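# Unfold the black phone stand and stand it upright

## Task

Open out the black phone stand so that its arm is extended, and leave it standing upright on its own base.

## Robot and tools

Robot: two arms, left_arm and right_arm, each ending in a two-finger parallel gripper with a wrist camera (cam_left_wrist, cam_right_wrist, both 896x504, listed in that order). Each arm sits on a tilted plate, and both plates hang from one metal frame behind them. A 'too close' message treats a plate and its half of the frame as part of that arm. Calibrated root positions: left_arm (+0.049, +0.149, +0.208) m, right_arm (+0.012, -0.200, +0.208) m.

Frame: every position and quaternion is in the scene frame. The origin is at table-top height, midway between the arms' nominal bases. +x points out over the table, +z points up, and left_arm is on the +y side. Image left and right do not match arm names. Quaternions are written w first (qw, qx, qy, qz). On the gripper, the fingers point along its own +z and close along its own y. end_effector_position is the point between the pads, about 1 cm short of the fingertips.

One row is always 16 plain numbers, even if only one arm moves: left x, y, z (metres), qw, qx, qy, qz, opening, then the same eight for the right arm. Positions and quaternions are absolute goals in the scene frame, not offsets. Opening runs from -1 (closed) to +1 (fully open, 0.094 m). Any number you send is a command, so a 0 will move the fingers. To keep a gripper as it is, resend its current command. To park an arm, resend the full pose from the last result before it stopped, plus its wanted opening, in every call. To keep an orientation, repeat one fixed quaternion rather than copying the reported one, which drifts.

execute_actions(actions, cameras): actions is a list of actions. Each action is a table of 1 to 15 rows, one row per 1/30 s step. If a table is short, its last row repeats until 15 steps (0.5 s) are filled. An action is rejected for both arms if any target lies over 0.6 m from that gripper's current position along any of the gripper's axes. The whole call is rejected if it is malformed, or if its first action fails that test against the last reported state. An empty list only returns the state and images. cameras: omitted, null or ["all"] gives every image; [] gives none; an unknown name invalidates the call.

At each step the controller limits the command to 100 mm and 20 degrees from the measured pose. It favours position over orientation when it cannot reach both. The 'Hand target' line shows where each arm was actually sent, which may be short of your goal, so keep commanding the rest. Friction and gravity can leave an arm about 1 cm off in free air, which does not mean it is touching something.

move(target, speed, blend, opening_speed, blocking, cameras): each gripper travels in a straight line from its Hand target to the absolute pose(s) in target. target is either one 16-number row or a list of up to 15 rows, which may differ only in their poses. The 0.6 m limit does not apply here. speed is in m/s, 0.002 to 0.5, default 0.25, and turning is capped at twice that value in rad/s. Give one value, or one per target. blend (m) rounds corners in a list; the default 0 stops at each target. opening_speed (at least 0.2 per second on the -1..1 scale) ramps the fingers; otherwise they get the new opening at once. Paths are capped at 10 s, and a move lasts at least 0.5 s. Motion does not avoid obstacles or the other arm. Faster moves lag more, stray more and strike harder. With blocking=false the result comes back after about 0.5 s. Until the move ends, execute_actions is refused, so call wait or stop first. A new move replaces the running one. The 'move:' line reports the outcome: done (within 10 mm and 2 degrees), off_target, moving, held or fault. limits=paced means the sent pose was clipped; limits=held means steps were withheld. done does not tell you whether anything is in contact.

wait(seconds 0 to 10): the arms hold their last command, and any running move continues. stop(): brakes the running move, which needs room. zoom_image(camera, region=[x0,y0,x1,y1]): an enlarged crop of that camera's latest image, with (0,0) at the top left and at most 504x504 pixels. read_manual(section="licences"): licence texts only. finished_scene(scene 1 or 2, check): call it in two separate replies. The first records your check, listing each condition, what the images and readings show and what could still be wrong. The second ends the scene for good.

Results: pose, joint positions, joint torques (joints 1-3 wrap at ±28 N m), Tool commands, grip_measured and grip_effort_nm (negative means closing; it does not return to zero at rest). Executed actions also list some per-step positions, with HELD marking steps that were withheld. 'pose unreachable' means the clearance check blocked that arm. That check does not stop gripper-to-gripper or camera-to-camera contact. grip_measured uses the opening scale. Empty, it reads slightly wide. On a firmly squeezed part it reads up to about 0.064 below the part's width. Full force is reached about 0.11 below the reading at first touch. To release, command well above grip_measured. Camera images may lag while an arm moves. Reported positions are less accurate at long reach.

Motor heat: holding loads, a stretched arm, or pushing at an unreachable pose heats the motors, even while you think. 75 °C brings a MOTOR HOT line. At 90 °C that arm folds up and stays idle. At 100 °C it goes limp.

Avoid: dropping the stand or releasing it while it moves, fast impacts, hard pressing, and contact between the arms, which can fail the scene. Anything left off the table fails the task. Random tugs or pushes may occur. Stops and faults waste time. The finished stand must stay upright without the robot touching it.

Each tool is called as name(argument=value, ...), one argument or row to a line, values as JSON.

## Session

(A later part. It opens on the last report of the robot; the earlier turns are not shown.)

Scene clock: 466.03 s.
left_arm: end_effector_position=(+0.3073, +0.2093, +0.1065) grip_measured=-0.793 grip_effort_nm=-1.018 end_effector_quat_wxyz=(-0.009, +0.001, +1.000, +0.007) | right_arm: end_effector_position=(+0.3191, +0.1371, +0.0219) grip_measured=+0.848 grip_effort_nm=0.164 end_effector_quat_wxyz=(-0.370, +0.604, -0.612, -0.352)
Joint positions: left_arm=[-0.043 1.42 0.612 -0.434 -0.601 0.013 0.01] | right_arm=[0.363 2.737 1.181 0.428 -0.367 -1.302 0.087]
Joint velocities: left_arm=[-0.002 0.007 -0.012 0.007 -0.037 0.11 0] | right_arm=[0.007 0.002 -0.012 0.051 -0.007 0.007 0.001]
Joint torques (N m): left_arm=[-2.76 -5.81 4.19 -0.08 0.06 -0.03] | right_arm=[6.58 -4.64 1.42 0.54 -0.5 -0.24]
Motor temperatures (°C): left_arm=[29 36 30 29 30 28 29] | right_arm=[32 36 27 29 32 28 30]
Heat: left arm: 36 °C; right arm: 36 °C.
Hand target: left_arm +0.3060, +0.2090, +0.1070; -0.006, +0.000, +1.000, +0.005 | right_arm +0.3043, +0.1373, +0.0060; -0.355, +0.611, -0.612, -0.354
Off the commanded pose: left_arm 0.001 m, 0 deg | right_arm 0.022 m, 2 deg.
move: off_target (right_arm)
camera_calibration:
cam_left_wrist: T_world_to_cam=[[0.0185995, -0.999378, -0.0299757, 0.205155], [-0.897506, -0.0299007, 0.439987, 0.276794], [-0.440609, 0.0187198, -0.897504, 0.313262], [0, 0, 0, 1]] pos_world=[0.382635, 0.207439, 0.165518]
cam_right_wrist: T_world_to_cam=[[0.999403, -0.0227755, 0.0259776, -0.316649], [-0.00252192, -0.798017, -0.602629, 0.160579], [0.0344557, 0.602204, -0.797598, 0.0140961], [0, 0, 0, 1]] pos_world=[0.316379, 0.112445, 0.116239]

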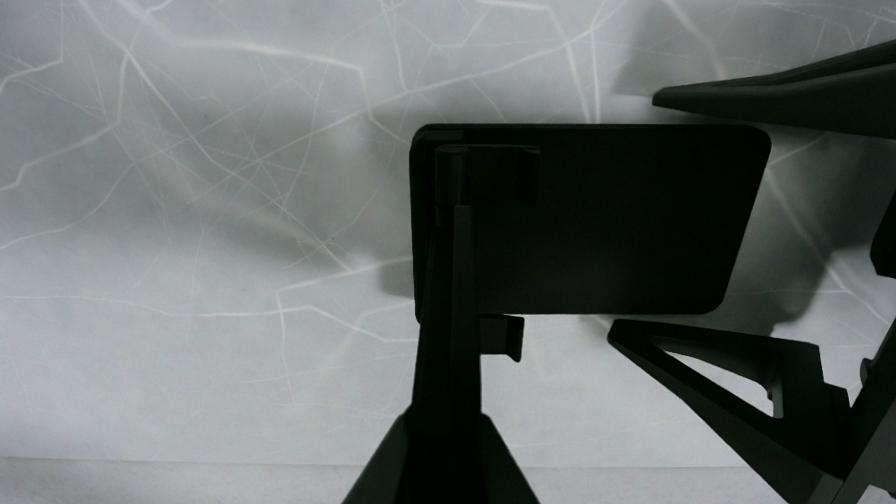

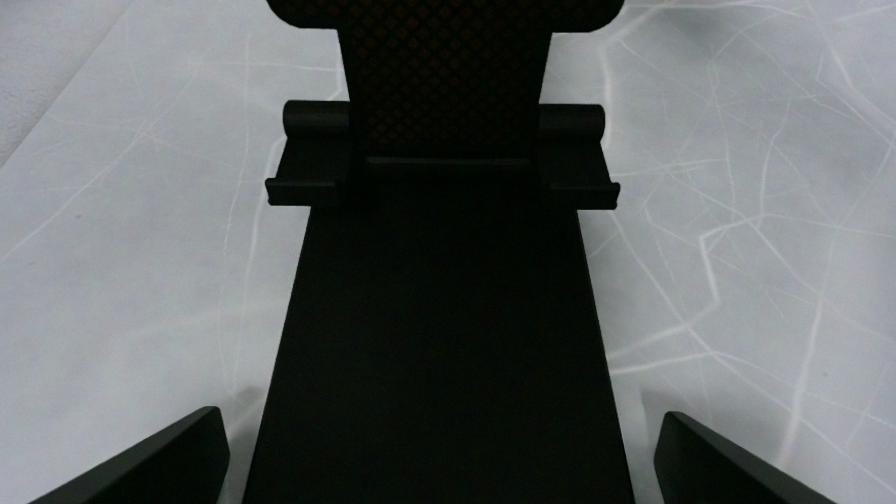

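move(
  target=[0.306,0.209,0.107,-0.006,0,1,0.005,-0.95,0.300,0.135,-0.016,-0.354,0.612,-0.612,-0.354,0.85],
  speed=0.04,
  cameras=[],
)

move(
  target=[0.306,0.209,0.107,-0.006,0,1,0.005,-0.95,0.300,0.135,-0.016,-0.354,0.612,-0.612,-0.354,0.3],
  opening_speed=0.4,
)

Scene clock: 469.70 s.
left_arm: end_effector_position=(+0.3073, +0.2093, +0.1065) grip_measured=-0.793 grip_effort_nm=-1.018 end_effector_quat_wxyz=(-0.009, +0.001, +1.000, +0.007) | right_arm: end_effector_position=(+0.3176, +0.1412, +0.0201) grip_measured=+0.848 grip_effort_nm=0.164 end_effector_quat_wxyz=(-0.391, +0.592, -0.595, -0.377)
Joint positions: left_arm=[-0.043 1.42 0.612 -0.434 -0.601 0.013 0.01] | right_arm=[0.334 2.775 1.206 0.443 -0.456 -1.328 0.087]
Joint velocities: left_arm=[-0.017 -0.007 0.007 -0.022 0.007 -0.037 0] | right_arm=[-0.027 -0.012 0.002 -0.066 0.007 -0.066 0.001]
Joint torques (N m): left_arm=[-2.78 -5.82 4.11 -0.07 0 0.01] | right_arm=[5.65 -3.92 1.21 0.49 0.21 -0.41]
Motor temperatures (°C): left_arm=[29 36 30 29 30 28 29] | right_arm=[32 36 27 29 32 28 30]
Heat: left arm: 36 °C; right arm: 36 °C.
Hand target: left_arm +0.3060, +0.2090, +0.1070; -0.006, +0.000, +1.000, +0.005 | right_arm +0.2987, +0.1332, -0.0132; -0.354, +0.612, -0.611, -0.355
Off the commanded pose: left_arm 0.001 m, 0 deg | right_arm 0.041 m, 6 deg.
move: off_target (right_arm)
No camera images: "cameras" was empty.

Scene clock: 471.30 s.
left_arm: end_effector_position=(+0.3051, +0.2093, +0.1063) grip_measured=-0.793 grip_effort_nm=-1.018 end_effector_quat_wxyz=(-0.012, +0.003, +1.000, +0.007) | right_arm: end_effector_position=(+0.3150, +0.1419, +0.0201) grip_measured=+0.501 grip_effort_nm=-0.984 end_effector_quat_wxyz=(-0.392, +0.593, -0.592, -0.380)
Joint positions: left_arm=[-0.043 1.42 0.61 -0.442 -0.601 0.013 0.01] | right_arm=[0.334 2.779 1.205 0.443 -0.463 -1.333 0.071]
Joint velocities: left_arm=[-0.002 -0.017 -0.017 -0.007 -0.037 0.037 -0.001] | right_arm=[0.012 -0.002 -0.002 -0.007 -0.022 -0.007 -0.001]
Joint torques (N m): left_arm=[-2.66 -5.74 4.22 -0.03 0.05 0] | right_arm=[5.5 -4.23 1.35 0.48 0.29 -0.37]
Motor temperatures (°C): left_arm=[29 36 30 29 30 28 29] | right_arm=[32 36 27 29 32 28 30]
Heat: left arm: 36 °C; right arm: 36 °C.
Hand target: left_arm +0.3060, +0.2090, +0.1070; -0.006, +0.000, +1.000, +0.005 | right_arm +0.2986, +0.1334, -0.0132; -0.354, +0.612, -0.611, -0.355
Off the commanded pose: left_arm 0.001 m, 1 deg | right_arm 0.040 m, 6 deg.
move: off_target (right_arm)
camera_calibration:
cam_left_wrist: T_world_to_cam=[[0.0135125, -0.999438, -0.0306919, 0.206816], [-0.8944, -0.0258048, 0.446524, 0.272376], [-0.447065, 0.0214172, -0.894245, 0.313211], [0, 0, 0, 1]] pos_world=[0.380844, 0.207021, 0.164813]
cam_right_wrist: T_world_to_cam=[[0.999634, -0.00897038, 0.0255406, -0.314442], [0.0103462, -0.745262, -0.666691, 0.153101], [0.0250149, 0.666711, -0.744896, 0.00258438], [0, 0, 0, 1]] pos_world=[0.312678, 0.109556, 0.112027]

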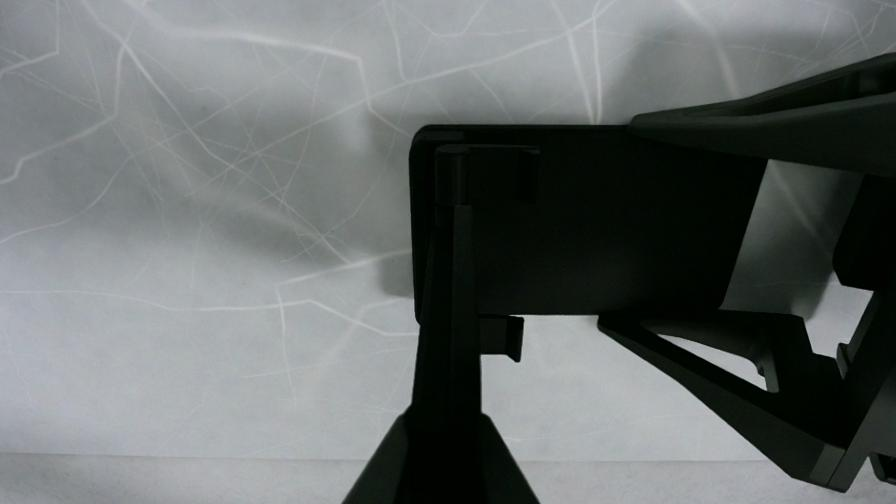

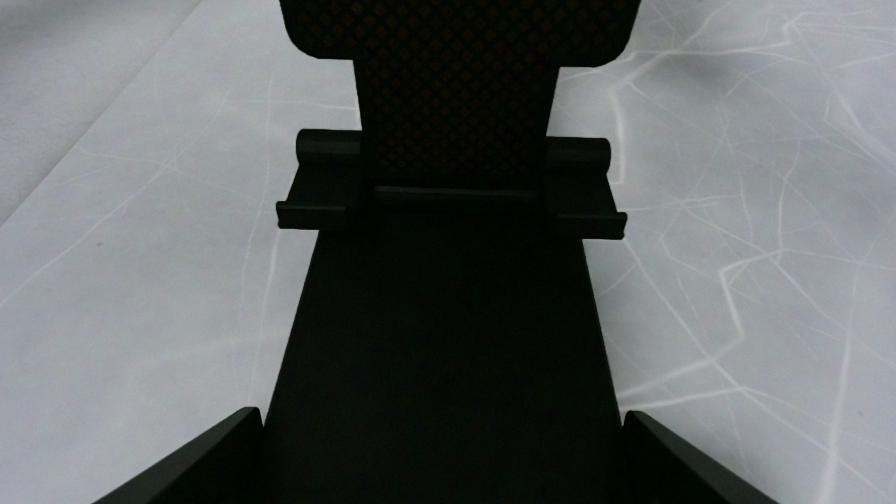

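move(
  target=[0.307,0.209,0.16,-0.006,0,1,0.005,-0.95,0.302,0.135,-0.06,-0.354,0.612,-0.612,-0.354,0.3],
  speed=0.03,
)

Scene clock: 477.20 s.
left_arm: end_effector_position=(+0.3013, +0.2067, +0.1410) grip_measured=-0.793 grip_effort_nm=-1.013 end_effector_quat_wxyz=(-0.016, -0.010, +1.000, +0.012) | right_arm: end_effector_position=(+0.3153, +0.1486, +0.0297) grip_measured=+0.501 grip_effort_nm=-0.989 end_effector_quat_wxyz=(-0.454, +0.564, -0.534, -0.436)
Joint positions: left_arm=[-0.154 1.34 0.664 -0.663 -0.639 -0.151 0.01] | right_arm=[0.279 2.843 1.269 0.444 -0.693 -1.412 0.071]
Joint velocities: left_arm=[-0.012 0.002 0.017 -0.037 0.081 -0.037 -0.001] | right_arm=[0.002 -0.027 0.007 0.007 0.007 0.022 -0.001]
Joint torques (N m): left_arm=[-5.52 -8.05 9.62 -0.98 0.02 -0.01] | right_arm=[2.45 -3.07 0.96 0.12 2.16 -0.55]
Motor temperatures (°C): left_arm=[29 36 31 29 30 28 29] | right_arm=[32 35 27 29 32 28 30]
Heat: left arm: 36 °C; right arm: 35 °C.
Hand target: left_arm +0.3071, +0.2086, +0.1583; -0.004, +0.000, +1.000, +0.004 | right_arm +0.2943, +0.1226, -0.0456; -0.358, +0.611, -0.605, -0.365
Off the commanded pose: left_arm 0.020 m, 2 deg | right_arm 0.092 m, 18 deg.
move: off_target (left_arm, right_arm)
camera_calibration:
cam_left_wrist: T_world_to_cam=[[0.0406094, -0.998383, -0.039789, 0.198222], [-0.890124, -0.0542389, 0.45248, 0.257133], [-0.453906, 0.0170422, -0.890886, 0.34506], [0, 0, 0, 1]] pos_world=[0.377456, 0.205967, 0.198949]
cam_right_wrist: T_world_to_cam=[[0.99835, 0.0137323, 0.055761, -0.318727], [0.0530754, -0.591414, -0.804619, 0.13222], [0.0219285, 0.806251, -0.591167, -0.0190654], [0, 0, 0, 1]] pos_world=[0.311602, 0.0979449, 0.112888]

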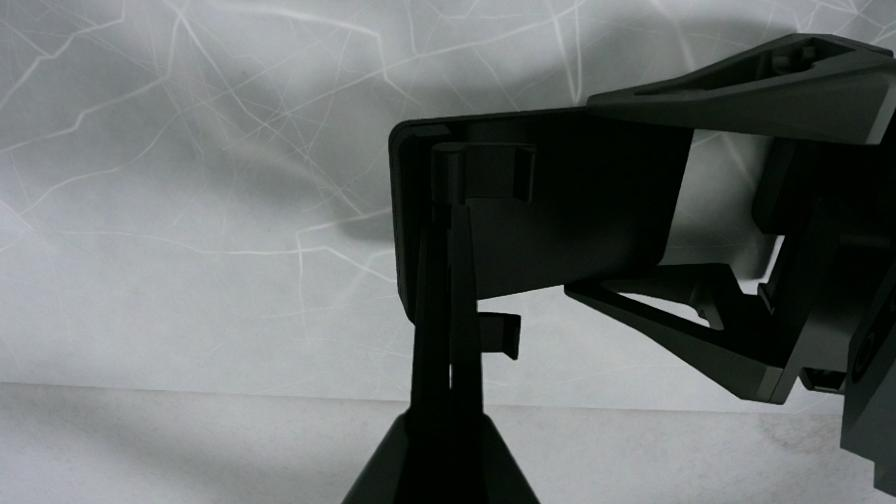

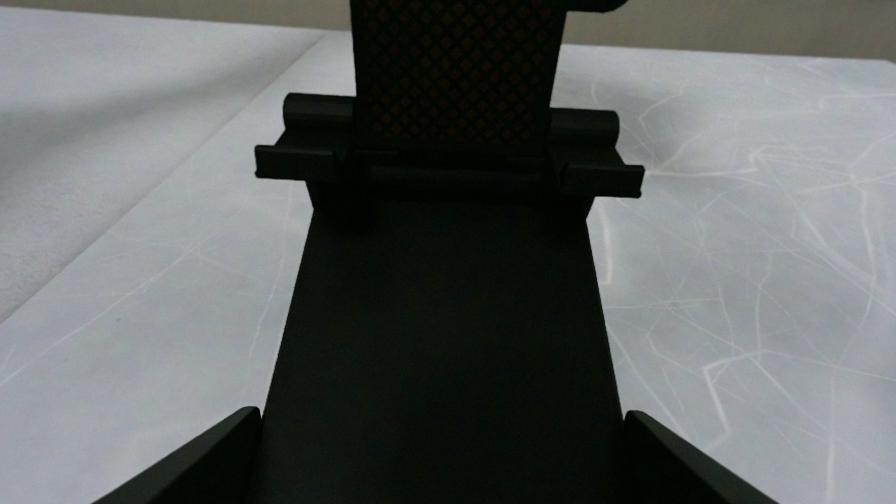

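move(
  target=[0.311,0.212,0.19,-0.006,0,1,0.005,-0.95,0.302,0.13,-0.075,-0.354,0.612,-0.612,-0.354,0.3],
  speed=0.03,
)

Scene clock: 480.60 s.
left_arm: end_effector_position=(+0.3027, +0.1996, +0.1614) grip_measured=-0.792 grip_effort_nm=-1.018 end_effector_quat_wxyz=(-0.023, -0.009, +1.000, +0.000) | right_arm: end_effector_position=(+0.3161, +0.1457, +0.0451) grip_measured=+0.501 grip_effort_nm=-0.979 end_effector_quat_wxyz=(-0.485, +0.542, -0.505, -0.464)
Joint positions: left_arm=[-0.222 1.329 0.727 -0.796 -0.628 -0.238 0.01] | right_arm=[0.258 2.842 1.27 0.445 -0.813 -1.435 0.07]
Joint velocities: left_arm=[0.012 -0.017 -0.022 -0.022 0.066 -0.051 0] | right_arm=[-0.007 0.007 -0.012 -0.022 -0.081 0.051 -0.001]
Joint torques (N m): left_arm=[-5.76 -9.25 12.05 -1.39 -0.22 0.05] | right_arm=[1.39 -3.36 0.12 -0.03 2.4 -0.78]
Motor temperatures (°C): left_arm=[29 37 31 29 30 28 29] | right_arm=[32 35 27 28 33 28 30]
Heat: left arm: 37 °C; right arm: 35 °C.
Hand target: left_arm +0.3111, +0.2111, +0.1857; -0.004, -0.001, +1.000, +0.004 | right_arm +0.2948, +0.1188, -0.0373; -0.384, +0.598, -0.586, -0.388
Off the commanded pose: left_arm 0.032 m, 2 deg | right_arm 0.122 m, 25 deg; position and orientation clipped.
move: off_target (left_arm, right_arm); limits=paced
camera_calibration:
cam_left_wrist: T_world_to_cam=[[0.038976, -0.999093, -0.0171445, 0.188882], [-0.88402, -0.0424751, 0.465515, 0.242462], [-0.465821, -0.00298786, -0.884874, 0.370575], [0, 0, 0, 1]] pos_world=[0.379602, 0.200117, 0.218281]
cam_right_wrist: T_world_to_cam=[[0.997648, 0.0153726, 0.066802, -0.320901], [0.0655847, -0.497492, -0.864986, 0.127894], [0.0199364, 0.867332, -0.49733, -0.0200822], [0, 0, 0, 1]] pos_world=[0.312159, 0.0859772, 0.122076]

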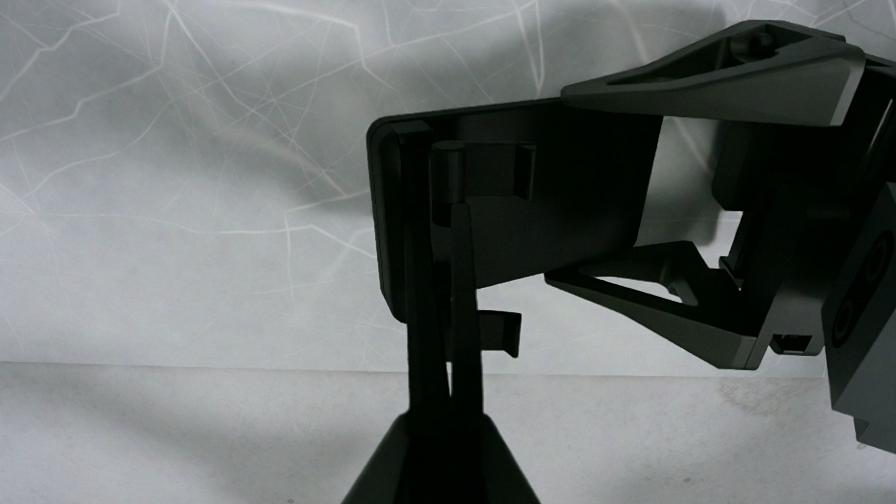

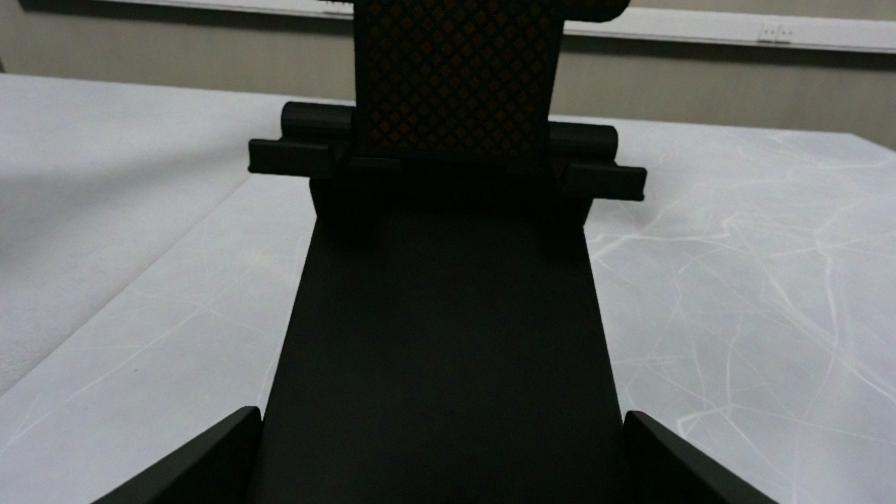

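move(
  target=[0.311,0.215,0.25,-0.006,0,1,0.005,-0.95,0.302,0.13,-0.05,-0.40,0.583,-0.583,-0.40,0.3],
  speed=0.03,
)

Scene clock: 486.83 s.
left_arm: end_effector_position=(+0.3017, +0.1838, +0.2129) grip_measured=-0.791 grip_effort_nm=-1.013 end_effector_quat_wxyz=(-0.033, -0.014, +0.999, -0.023) | right_arm: end_effector_position=(+0.3103, +0.1208, +0.0964) grip_measured=+0.499 grip_effort_nm=-0.989 end_effector_quat_wxyz=(-0.562, +0.455, -0.406, -0.559)
Joint positions: left_arm=[-0.4 1.315 0.873 -1.087 -0.596 -0.465 0.01] | right_arm=[0.195 2.831 1.272 0.364 -1.197 -1.523 0.07]
Joint velocities: left_arm=[0.022 -0.002 -0.012 0.037 0.051 -0.022 0.001] | right_arm=[-0.012 0.012 -0.012 -0.007 -0.007 -0.022 0.001]
Joint torques (N m): left_arm=[-5.76 -9.32 15.35 -1.76 -0.73 0.18] | right_arm=[0.08 -3.59 -0.09 -0.11 2.55 -0.94]
Motor temperatures (°C): left_arm=[29 38 32 30 30 28 29] | right_arm=[31 35 27 28 35 28 31]
Heat: left arm: 38 °C; right arm: 35 °C.
Hand target: left_arm +0.3109, +0.2114, +0.2432; -0.003, -0.001, +1.000, +0.000 | right_arm +0.2939, +0.1106, +0.0111; +0.481, -0.525, +0.506, +0.487
Off the commanded pose: left_arm 0.049 m, 5 deg | right_arm 0.147 m, 36 deg; position and orientation clipped.
move: off_target (left_arm, right_arm); limits=paced
camera_calibration:
cam_left_wrist: T_world_to_cam=[[0.048465, -0.998444, 0.0275911, 0.161508], [-0.873939, -0.0290143, 0.485168, 0.207268], [-0.483613, -0.0476266, -0.873985, 0.426942], [0, 0, 0, 1]] pos_world=[0.379787, 0.187604, 0.268125]
cam_right_wrist: T_world_to_cam=[[0.99732, 0.0327866, 0.0654007, -0.320028], [0.0698594, -0.16136, -0.98442, 0.129929], [-0.0217227, 0.986351, -0.163218, -0.00657095], [0, 0, 0, 1]] pos_world=[0.30995, 0.0379392, 0.147762]

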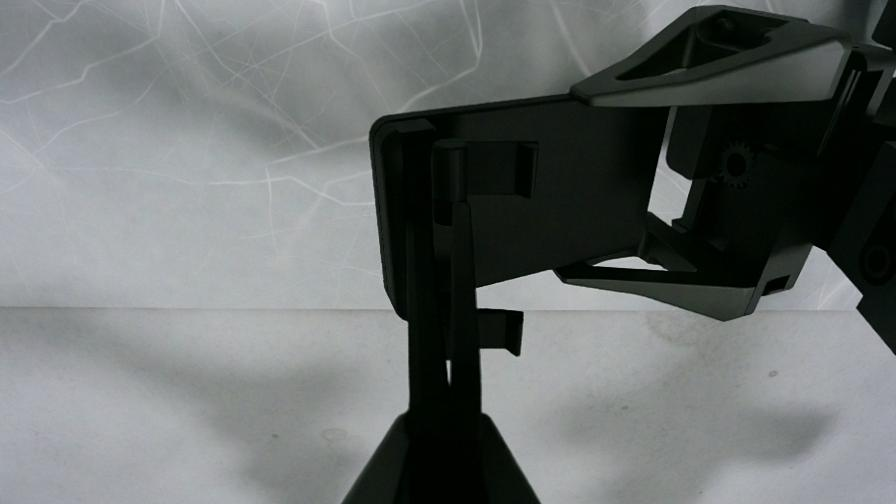

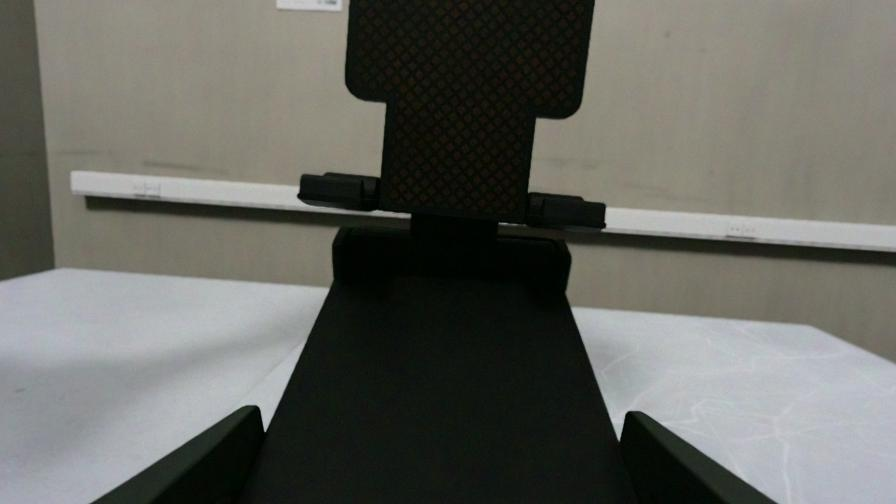

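move(
  target=[0.315,0.215,0.30,-0.006,0,1,0.005,-0.95,0.302,0.13,0.0,-0.455,0.542,-0.542,-0.455,0.3],
  speed=0.03,
)

Scene clock: 493.73 s.
left_arm: end_effector_position=(+0.3038, +0.1730, +0.2624) grip_measured=-0.791 grip_effort_nm=-1.013 end_effector_quat_wxyz=(-0.037, -0.014, +0.998, -0.044) | right_arm: end_effector_position=(+0.3092, +0.1034, +0.1413) grip_measured=+0.493 grip_effort_nm=-0.989 end_effector_quat_wxyz=(-0.622, +0.402, -0.320, -0.591)
Joint positions: left_arm=[-0.553 1.331 1.036 -1.315 -0.556 -0.638 0.01] | right_arm=[0.2 2.806 1.259 0.359 -1.429 -1.582 0.07]
Joint velocities: left_arm=[-0.022 0.032 0.007 -0.095 0.051 0.066 0] | right_arm=[0.012 0.007 0.002 -0.022 -0.007 -0.007 0.001]
Joint torques (N m): left_arm=[-5.94 -6.52 18.61 -2.03 -1.07 -0.06] | right_arm=[-0.66 -2.62 -0.51 -0.16 2.43 -0.73]
Motor temperatures (°C): left_arm=[29 39 34 30 30 28 29] | right_arm=[31 35 27 28 37 28 31]
Heat: left arm: 39 °C; right arm: 37 °C.
Hand target: left_arm +0.3146, +0.2098, +0.2934; -0.001, -0.001, +1.000, -0.005 | right_arm +0.2931, +0.1048, +0.0559; +0.549, -0.467, +0.440, +0.536
Off the commanded pose: left_arm 0.057 m, 7 deg | right_arm 0.144 m, 39 deg; position and orientation clipped.
move: off_target (left_arm, right_arm); limits=paced
camera_calibration:
cam_left_wrist: T_world_to_cam=[[0.0508045, -0.996299, 0.0693365, 0.137232], [-0.870389, -0.0101255, 0.492261, 0.17858], [-0.489737, -0.0853588, -0.867682, 0.477448], [0, 0, 0, 1]] pos_world=[0.382286, 0.179287, 0.31685]
cam_right_wrist: T_world_to_cam=[[0.991711, 0.0132142, 0.127808, -0.32638], [0.1265, 0.0739259, -0.989208, 0.13018], [-0.0225199, 0.997176, 0.0716415, -0.0161077], [0, 0, 0, 1]] pos_world=[0.306844, 0.0107514, 0.171643]

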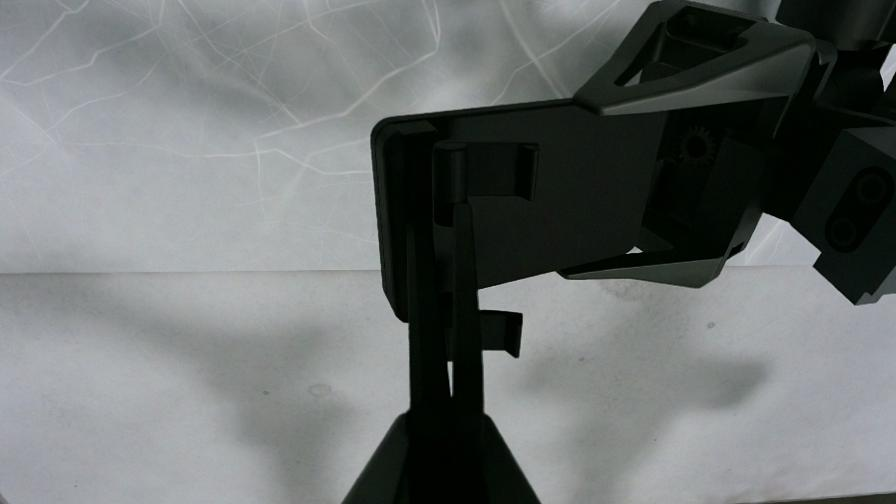

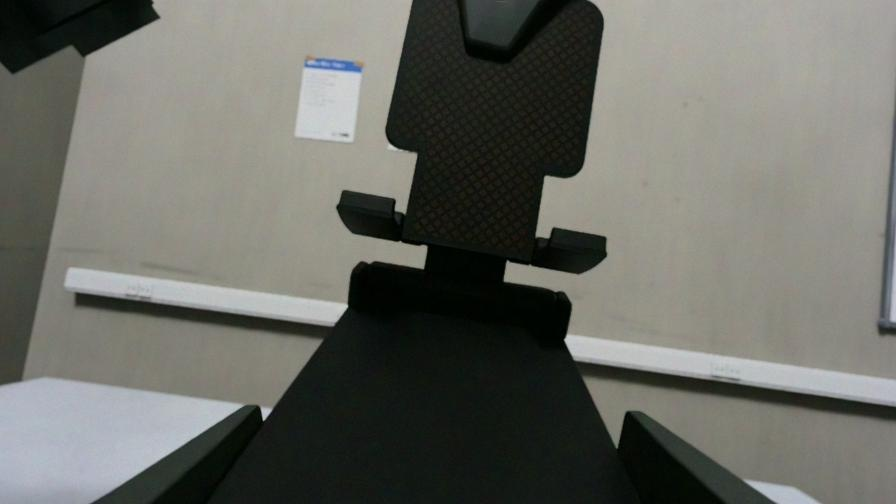

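move(
  target=[0.318,0.215,0.36,-0.006,0,1,0.005,-0.95,0.309,0.11,0.05,-0.58,0.43,-0.38,-0.57,0.3],
  speed=0.03,
)

Scene clock: 503.47 s.
left_arm: end_effector_position=(+0.3055, +0.1800, +0.3189) grip_measured=-0.802 grip_effort_nm=-1.018 end_effector_quat_wxyz=(+0.019, +0.004, +0.996, -0.091) | right_arm: end_effector_position=(+0.3193, +0.0949, +0.1394) grip_measured=+0.489 grip_effort_nm=-0.984 end_effector_quat_wxyz=(-0.665, +0.368, -0.278, -0.587)
Joint positions: left_arm=[-0.701 1.224 1.158 -1.466 -0.548 -0.678 0.009] | right_arm=[0.172 2.872 1.384 0.185 -1.558 -1.766 0.07]
Joint velocities: left_arm=[0.007 -0.002 -0.017 0.007 -0.051 -0.037 0.001] | right_arm=[0.007 -0.002 0.007 0.022 0.037 0.007 0]
Joint torques (N m): left_arm=[-5.98 -8.65 17.96 -0.83 -0.68 0.08] | right_arm=[-1.48 -2.07 0.17 -0.2 1.9 0.02]
Motor temperatures (°C): left_arm=[29 38 38 31 30 28 29] | right_arm=[31 34 27 28 38 28 31]
Heat: left arm: 38 °C; right arm: 38 °C.
Hand target: left_arm +0.3158, +0.2129, +0.3526; +0.080, -0.010, +0.992, -0.099 | right_arm +0.2999, +0.0979, +0.0618; +0.590, -0.412, +0.395, +0.570
Off the commanded pose: left_arm 0.055 m, 11 deg | right_arm 0.091 m, 17 deg.
joint sent to its limit (left arm) — joint 4 (wrist pitch), lower limit. The joint targets are off in position and orientation.
move: off_target (left_arm, right_arm); limits=paced
camera_calibration:
cam_left_wrist: T_world_to_cam=[[0.00952296, -0.986059, 0.166124, 0.1201], [-0.920383, 0.0563008, 0.386944, 0.189203], [-0.390903, -0.156582, -0.907016, 0.523069], [0, 0, 0, 1]] pos_world=[0.377465, 0.189677, 0.381269]
cam_right_wrist: T_world_to_cam=[[0.984808, -0.0479887, 0.166886, -0.333438], [0.173012, 0.188916, -0.966632, 0.098745], [0.01486, 0.98082, 0.194349, -0.0347452], [0, 0, 0, 1]] pos_world=[0.311804, -0.000577051, 0.157849]

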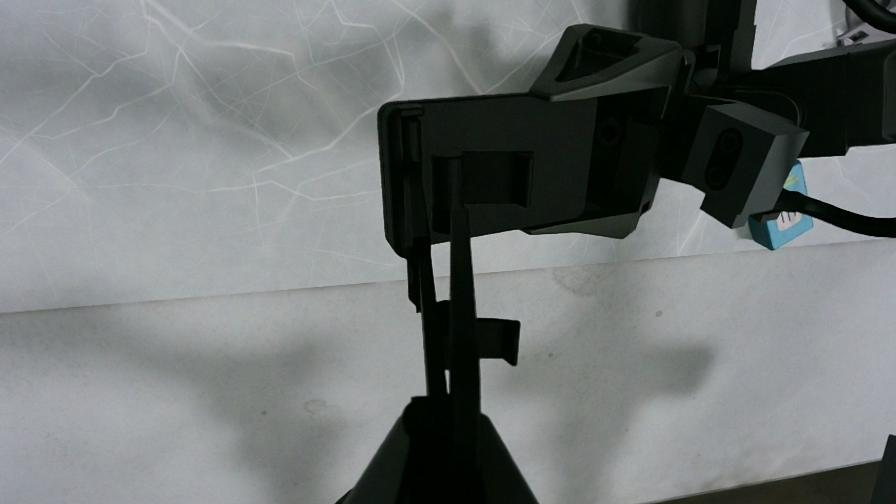

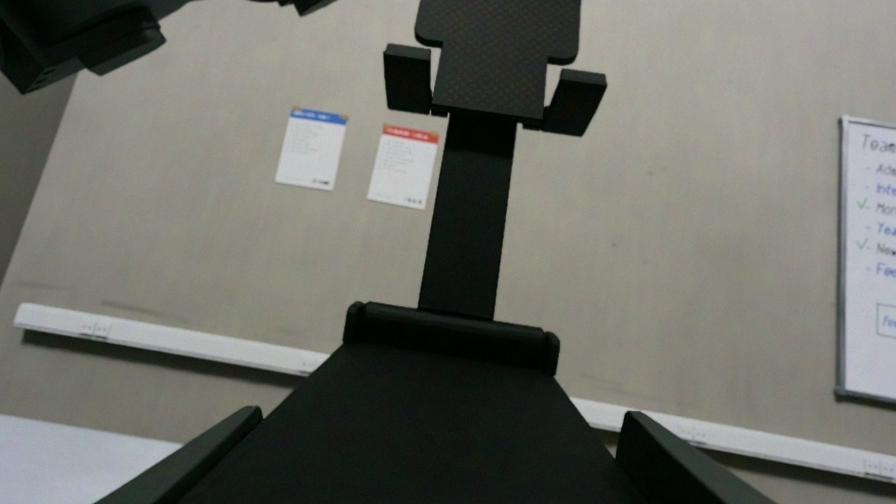

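execute_actions(
  actions=[],
)

Scene clock: 518.60 s.
left_arm: end_effector_position=(+0.3055, +0.1800, +0.3189) grip_measured=-0.802 grip_effort_nm=-1.018 end_effector_quat_wxyz=(+0.019, +0.004, +0.996, -0.091) | right_arm: end_effector_position=(+0.3193, +0.0949, +0.1394) grip_measured=+0.489 grip_effort_nm=-0.989 end_effector_quat_wxyz=(-0.665, +0.368, -0.278, -0.587)
Joint positions: left_arm=[-0.701 1.224 1.158 -1.466 -0.548 -0.678 0.009] | right_arm=[0.172 2.872 1.384 0.185 -1.558 -1.766 0.07]
Joint velocities: left_arm=[0.022 0.012 0.002 0.037 0.037 -0.095 0.001] | right_arm=[0.012 -0.017 0.007 0.037 -0.007 -0.007 0]
Joint torques (N m): left_arm=[-6.01 -8.64 17.92 -0.83 -0.7 0.07] | right_arm=[-1.46 -2.1 0.34 -0.21 1.92 -0.03]
Motor temperatures (°C): left_arm=[30 37 40 30 30 28 29] | right_arm=[31 33 27 28 38 28 31]
Heat: left arm: 40 °C; right arm: 38 °C.
Hand target: left_arm +0.3158, +0.2129, +0.3526; +0.081, -0.010, +0.992, -0.099 | right_arm +0.2999, +0.0979, +0.0618; +0.590, -0.412, +0.395, +0.570
Tool commands: left_gripper/opening=-0.95 right_gripper/opening=+0.3
Off the commanded pose: left_arm 0.055 m, 11 deg | right_arm 0.091 m, 17 deg.
camera_calibration:
cam_left_wrist: T_world_to_cam=[[0.00914181, -0.986065, 0.166111, 0.120222], [-0.920388, 0.0566404, 0.386881, 0.189164], [-0.390899, -0.156423, -0.907045, 0.523049], [0, 0, 0, 1]] pos_world=[0.377464, 0.189649, 0.381275]
cam_right_wrist: T_world_to_cam=[[0.984745, -0.0482085, 0.167192, -0.33344], [0.173354, 0.188901, -0.966574, 0.0986289], [0.0150143, 0.980812, 0.194377, -0.0347976], [0, 0, 0, 1]] pos_world=[0.311778, -0.000575845, 0.157844]

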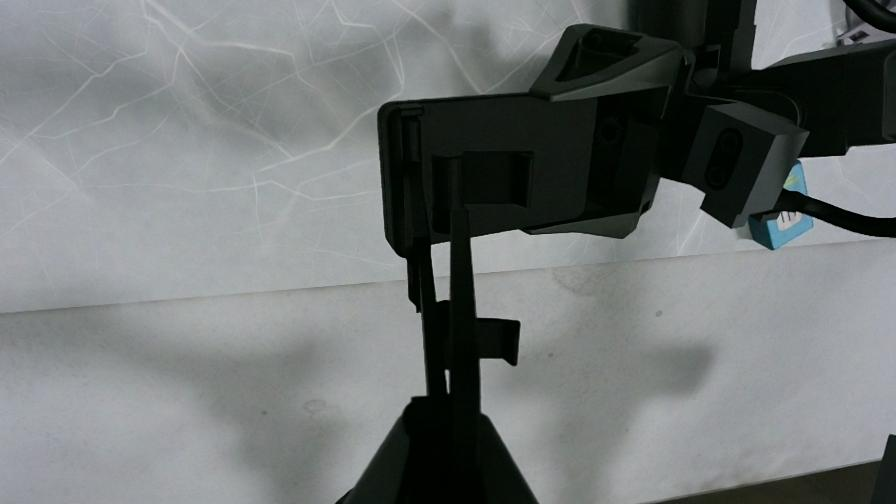

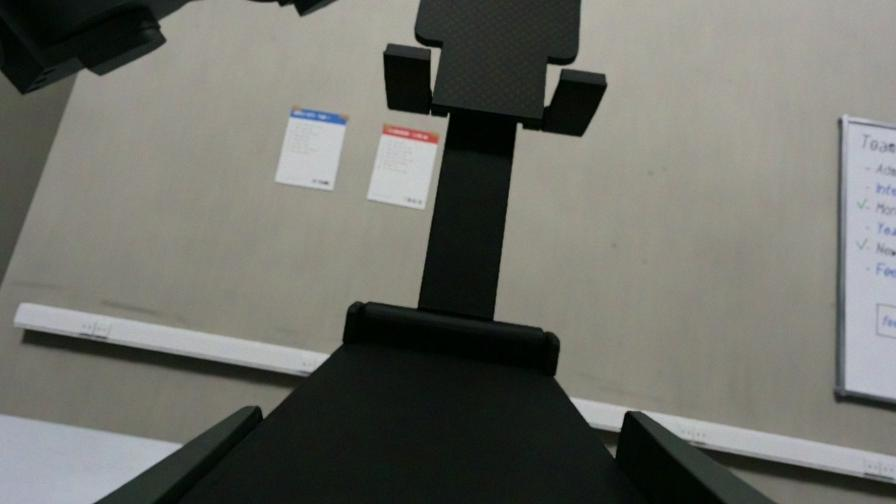

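move(
  target=[0.306,0.185,0.325,0.019,0.004,0.996,-0.091,-0.95,0.309,0.09,0.145,-0.564,0.431,-0.427,-0.561,0.3],
  speed=0.06,
)

move(
  target=[0.309,0.2,0.25,0.019,0.004,0.998,-0.05,-0.95,0.309,0.11,0.065,-0.512,0.487,-0.487,-0.512,0.3],
  speed=0.06,
)

Scene clock: 529.53 s.
left_arm: end_effector_position=(+0.3030, +0.1791, +0.3213) grip_measured=-0.802 grip_effort_nm=-1.013 end_effector_quat_wxyz=(+0.012, -0.003, +0.995, -0.100) | right_arm: end_effector_position=(+0.3038, +0.0883, +0.1551) grip_measured=+0.488 grip_effort_nm=-0.984 end_effector_quat_wxyz=(-0.599, +0.433, -0.378, -0.557)
Joint positions: left_arm=[-0.701 1.22 1.166 -1.475 -0.526 -0.692 0.009] | right_arm=[0.208 2.643 1.02 0.577 -1.272 -1.431 0.07]
Joint velocities: left_arm=[0.002 0.007 0.007 0.007 0.037 -0.007 0] | right_arm=[-0.012 -0.017 -0.002 -0.007 0.066 -0.051 0.001]
Joint torques (N m): left_arm=[-2.56 -1.02 9.29 -0.04 -0.15 0.1] | right_arm=[6.71 -8.44 -0.21 0.26 0.15 0.89]
Motor temperatures (°C): left_arm=[30 37 40 30 30 28 29] | right_arm=[31 34 27 28 38 28 31]
Heat: left arm: 40 °C; right arm: 38 °C.
Hand target: left_arm +0.3058, +0.1850, +0.3249; +0.019, +0.004, +0.996, -0.091 | right_arm +0.3084, +0.0903, +0.1454; +0.564, -0.433, +0.421, +0.563
Off the commanded pose: left_arm 0.008 m, 1 deg | right_arm 0.011 m, 7 deg.
move: off_target (right_arm)
camera_calibration:
cam_left_wrist: T_world_to_cam=[[0.0238533, -0.98261, 0.184145, 0.108084], [-0.914992, 0.0527517, 0.400009, 0.180805], [-0.402767, -0.178033, -0.897821, 0.528584], [0, 0, 0, 1]] pos_world=[0.375753, 0.190772, 0.382347]
cam_right_wrist: T_world_to_cam=[[0.994393, -0.0127368, 0.104976, -0.317554], [0.103677, -0.0779815, -0.991549, 0.166297], [0.0208154, 0.996873, -0.0762237, 0.00763342], [0, 0, 0, 1]] pos_world=[0.298374, 0.00131393, 0.198809]

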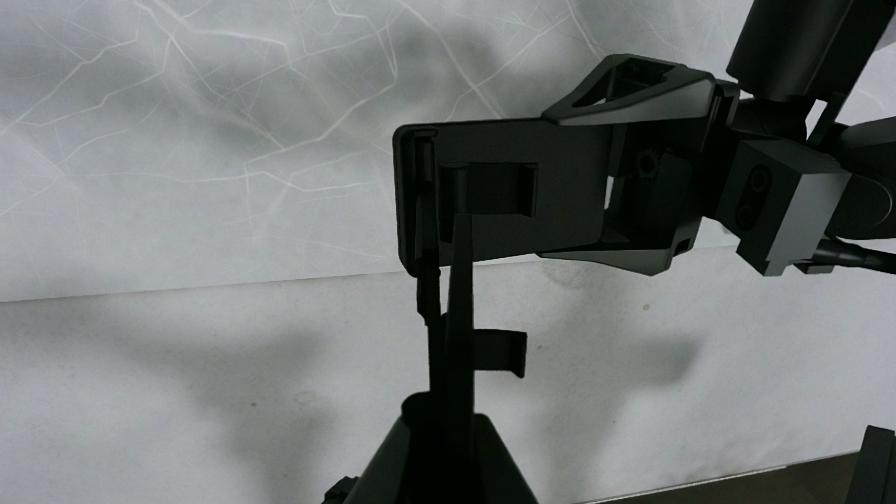

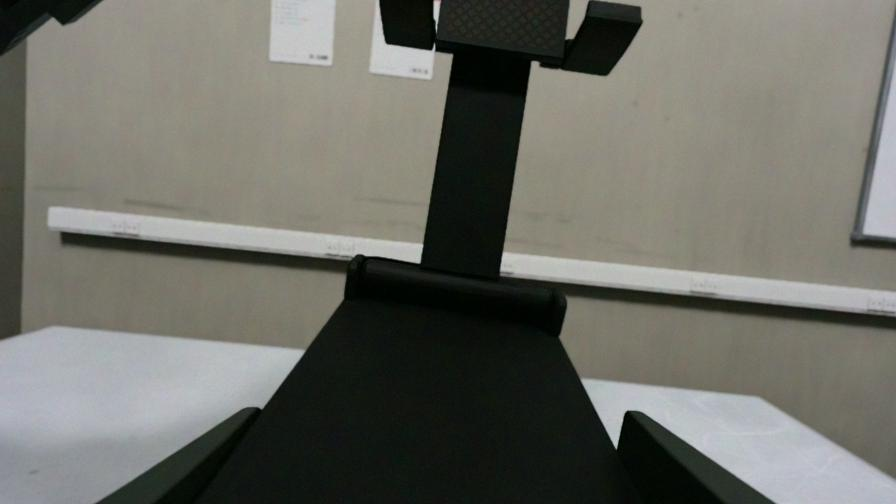

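Scene clock: 531.93 s.
left_arm: end_effector_position=(+0.3151, +0.1927, +0.2522) grip_measured=-0.802 grip_effort_nm=-1.013 end_effector_quat_wxyz=(+0.019, +0.001, +0.998, -0.064) | right_arm: end_effector_position=(+0.3178, +0.1105, +0.0828) grip_measured=+0.486 grip_effort_nm=-0.989 end_effector_quat_wxyz=(-0.554, +0.502, -0.451, -0.487)
Joint positions: left_arm=[-0.445 1.19 0.948 -1.163 -0.569 -0.4 0.009] | right_arm=[0.187 2.75 1.157 0.476 -1.022 -1.526 0.07]
Joint velocities: left_arm=[-0.007 0.012 0.017 0.007 -0.007 0.007 0] | right_arm=[-0.002 0.002 -0.007 0.022 0.022 0.037 0]
Joint torques (N m): left_arm=[-1.78 -4.08 5.74 -0.12 -0.24 0] | right_arm=[5.52 -5.42 0.88 0.03 -0.46 0.71]
Motor temperatures (°C): left_arm=[30 36 38 30 30 28 29] | right_arm=[31 34 27 28 37 28 31]
Heat: left arm: 38 °C; right arm: 37 °C.
Hand target: left_arm +0.3094, +0.2011, +0.2498; +0.018, +0.005, +0.999, -0.047 | right_arm +0.3099, +0.1098, +0.0657; +0.514, -0.487, +0.488, +0.511
Off the commanded pose: left_arm 0.010 m, 2 deg | right_arm 0.020 m, 7 deg.
move: off_target (right_arm)
camera_calibration:
cam_left_wrist: T_world_to_cam=[[0.01621, -0.993538, 0.112336, 0.156508], [-0.920491, 0.029042, 0.389684, 0.22771], [-0.390429, -0.109721, -0.914072, 0.460902], [0, 0, 0, 1]] pos_world=[0.387017, 0.199454, 0.31498]
cam_right_wrist: T_world_to_cam=[[0.991717, -0.0264048, 0.1257, -0.322965], [0.109973, -0.331054, -0.937181, 0.116416], [0.0663595, 0.943242, -0.325408, -0.00828517], [0, 0, 0, 1]] pos_world=[0.308037, 0.037827, 0.147003]

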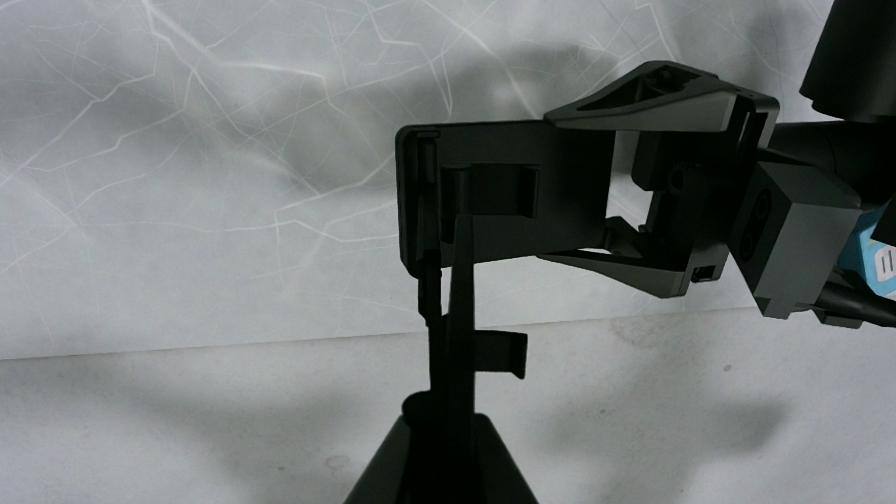

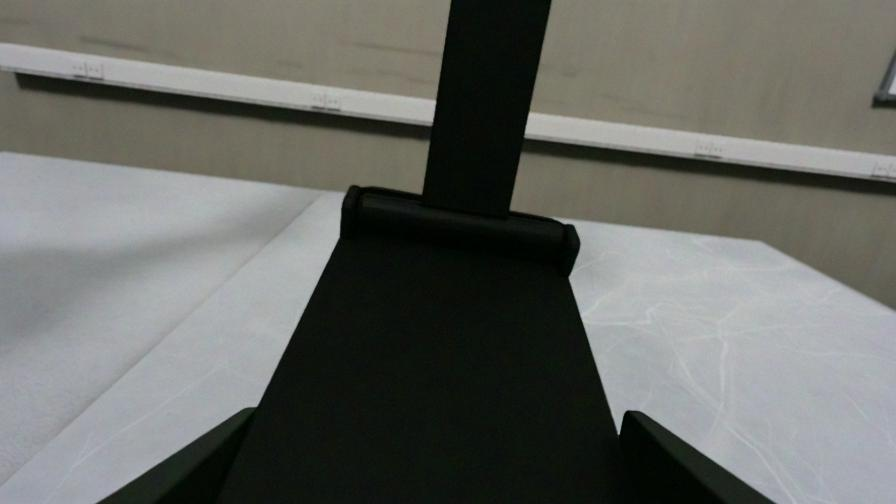

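move(
  target=[0.308,0.2,0.215,0.019,0.004,0.998,-0.05,-0.95,0.307,0.118,0.025,-0.430,0.561,-0.561,-0.430,0.3],
  speed=0.05,
)

Scene clock: 541.13 s.
left_arm: end_effector_position=(+0.3130, +0.1958, +0.2137) grip_measured=-0.802 grip_effort_nm=-1.018 end_effector_quat_wxyz=(+0.018, +0.002, +0.998, -0.052) | right_arm: end_effector_position=(+0.3169, +0.1188, +0.0417) grip_measured=+0.485 grip_effort_nm=-0.984 end_effector_quat_wxyz=(-0.483, +0.571, -0.518, -0.417)
Joint positions: left_arm=[-0.326 1.19 0.822 -0.975 -0.567 -0.266 0.009] | right_arm=[0.226 2.75 1.151 0.473 -0.73 -1.513 0.07]
Joint velocities: left_arm=[-0.017 -0.012 0.007 -0.007 -0.081 0.007 0] | right_arm=[-0.017 -0.002 0.002 0.037 -0.081 -0.007 0]
Joint torques (N m): left_arm=[-1.91 -5.31 6.04 -0.14 0 0.1] | right_arm=[7.12 -6.39 0.38 0.15 0.06 0.96]
Motor temperatures (°C): left_arm=[29 36 36 30 30 28 30] | right_arm=[31 35 27 28 36 28 32]
Heat: left arm: 36 °C; right arm: 36 °C.
Hand target: left_arm +0.3080, +0.2004, +0.2147; +0.018, +0.004, +0.999, -0.049 | right_arm +0.3072, +0.1182, +0.0258; -0.433, +0.560, -0.560, -0.429
Off the commanded pose: left_arm 0.007 m, 0 deg | right_arm 0.019 m, 8 deg.
move: off_target (right_arm)
camera_calibration:
cam_left_wrist: T_world_to_cam=[[0.0158284, -0.995868, 0.0894185, 0.169413], [-0.919379, 0.0206594, 0.39283, 0.241349], [-0.393055, -0.0884273, -0.915253, 0.422121], [0, 0, 0, 1]] pos_world=[0.385126, 0.201054, 0.27639]
cam_right_wrist: T_world_to_cam=[[0.991577, -0.00496558, 0.12942, -0.31928], [0.102958, -0.576008, -0.810934, 0.106827], [0.0785738, 0.817429, -0.570646, -0.00806881], [0, 0, 0, 1]] pos_world=[0.306226, 0.0665432, 0.123346]

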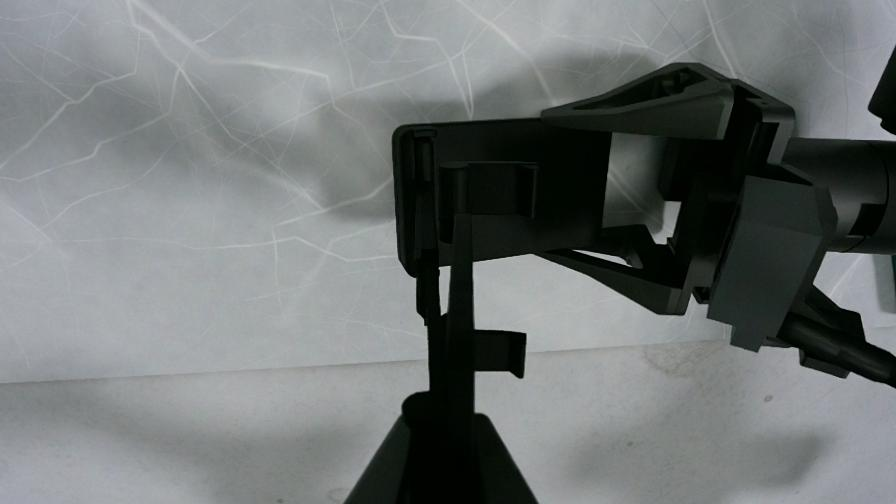

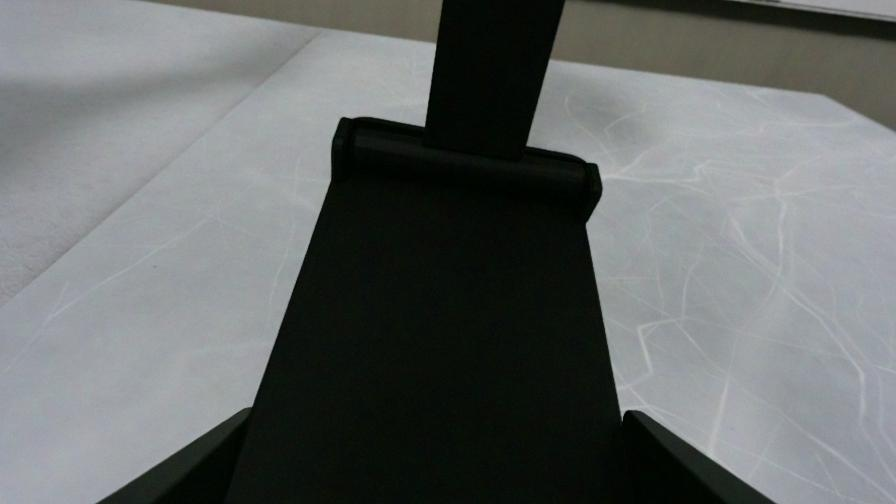

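move(
  target=[0.308,0.203,0.175,0.019,0.004,0.998,-0.05,-0.95,0.306,0.128,0.008,-0.36,0.609,-0.609,-0.36,0.3],
  speed=0.05,
)

Scene clock: 546.40 s.
left_arm: end_effector_position=(+0.3213, +0.2098, +0.1840) grip_measured=-0.802 grip_effort_nm=-1.018 end_effector_quat_wxyz=(+0.036, -0.002, +0.999, -0.041) | right_arm: end_effector_position=(+0.3110, +0.1295, +0.0212) grip_measured=+0.483 grip_effort_nm=-0.984 end_effector_quat_wxyz=(-0.403, +0.601, -0.581, -0.373)
Joint positions: left_arm=[-0.189 1.181 0.738 -0.777 -0.557 -0.096 0.009] | right_arm=[0.308 2.75 1.151 0.465 -0.48 -1.39 0.07]
Joint velocities: left_arm=[0.002 -0.012 -0.012 -0.037 -0.022 -0.007 0] | right_arm=[0.002 0.002 0.002 0.081 0.051 0.007 -0.001]
Joint torques (N m): left_arm=[-1.25 -3.4 3.52 0.14 0.29 -0.02] | right_arm=[8.96 -7.17 1.52 0.09 0.32 0.49]
Motor temperatures (°C): left_arm=[29 36 35 30 30 28 30] | right_arm=[32 35 27 28 35 28 32]
Heat: left arm: 36 °C; right arm: 35 °C.
Hand target: left_arm +0.3078, +0.2040, +0.1753; +0.018, +0.004, +0.999, -0.049 | right_arm +0.3061, +0.1284, +0.0089; -0.363, +0.607, -0.608, -0.360
Off the commanded pose: left_arm 0.017 m, 2 deg | right_arm 0.014 m, 6 deg.
move: off_target (left_arm, right_arm)
camera_calibration:
cam_left_wrist: T_world_to_cam=[[0.0237137, -0.997412, 0.067881, 0.187707], [-0.933321, 0.0022451, 0.359037, 0.274912], [-0.35826, -0.0718688, -0.930852, 0.38771], [0, 0, 0, 1]] pos_world=[0.391031, 0.214468, 0.249456]
cam_right_wrist: T_world_to_cam=[[0.998176, -0.000370551, 0.0603774, -0.311976], [0.0403098, -0.740399, -0.670958, 0.13476], [0.044952, 0.672167, -0.739034, 0.00476727], [0, 0, 0, 1]] pos_world=[0.30576, 0.0964563, 0.112778]

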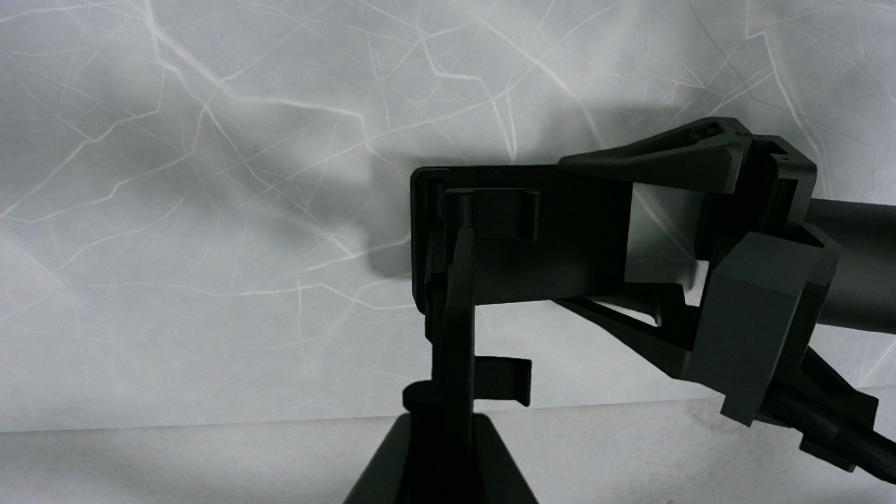

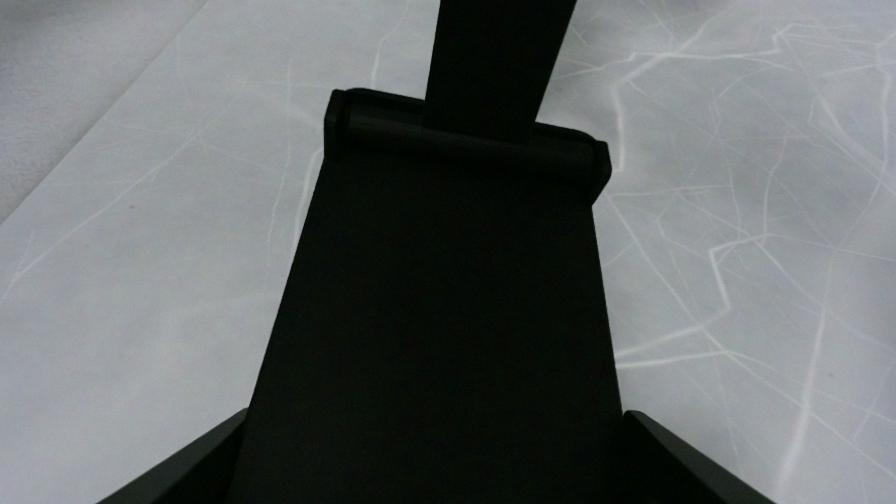

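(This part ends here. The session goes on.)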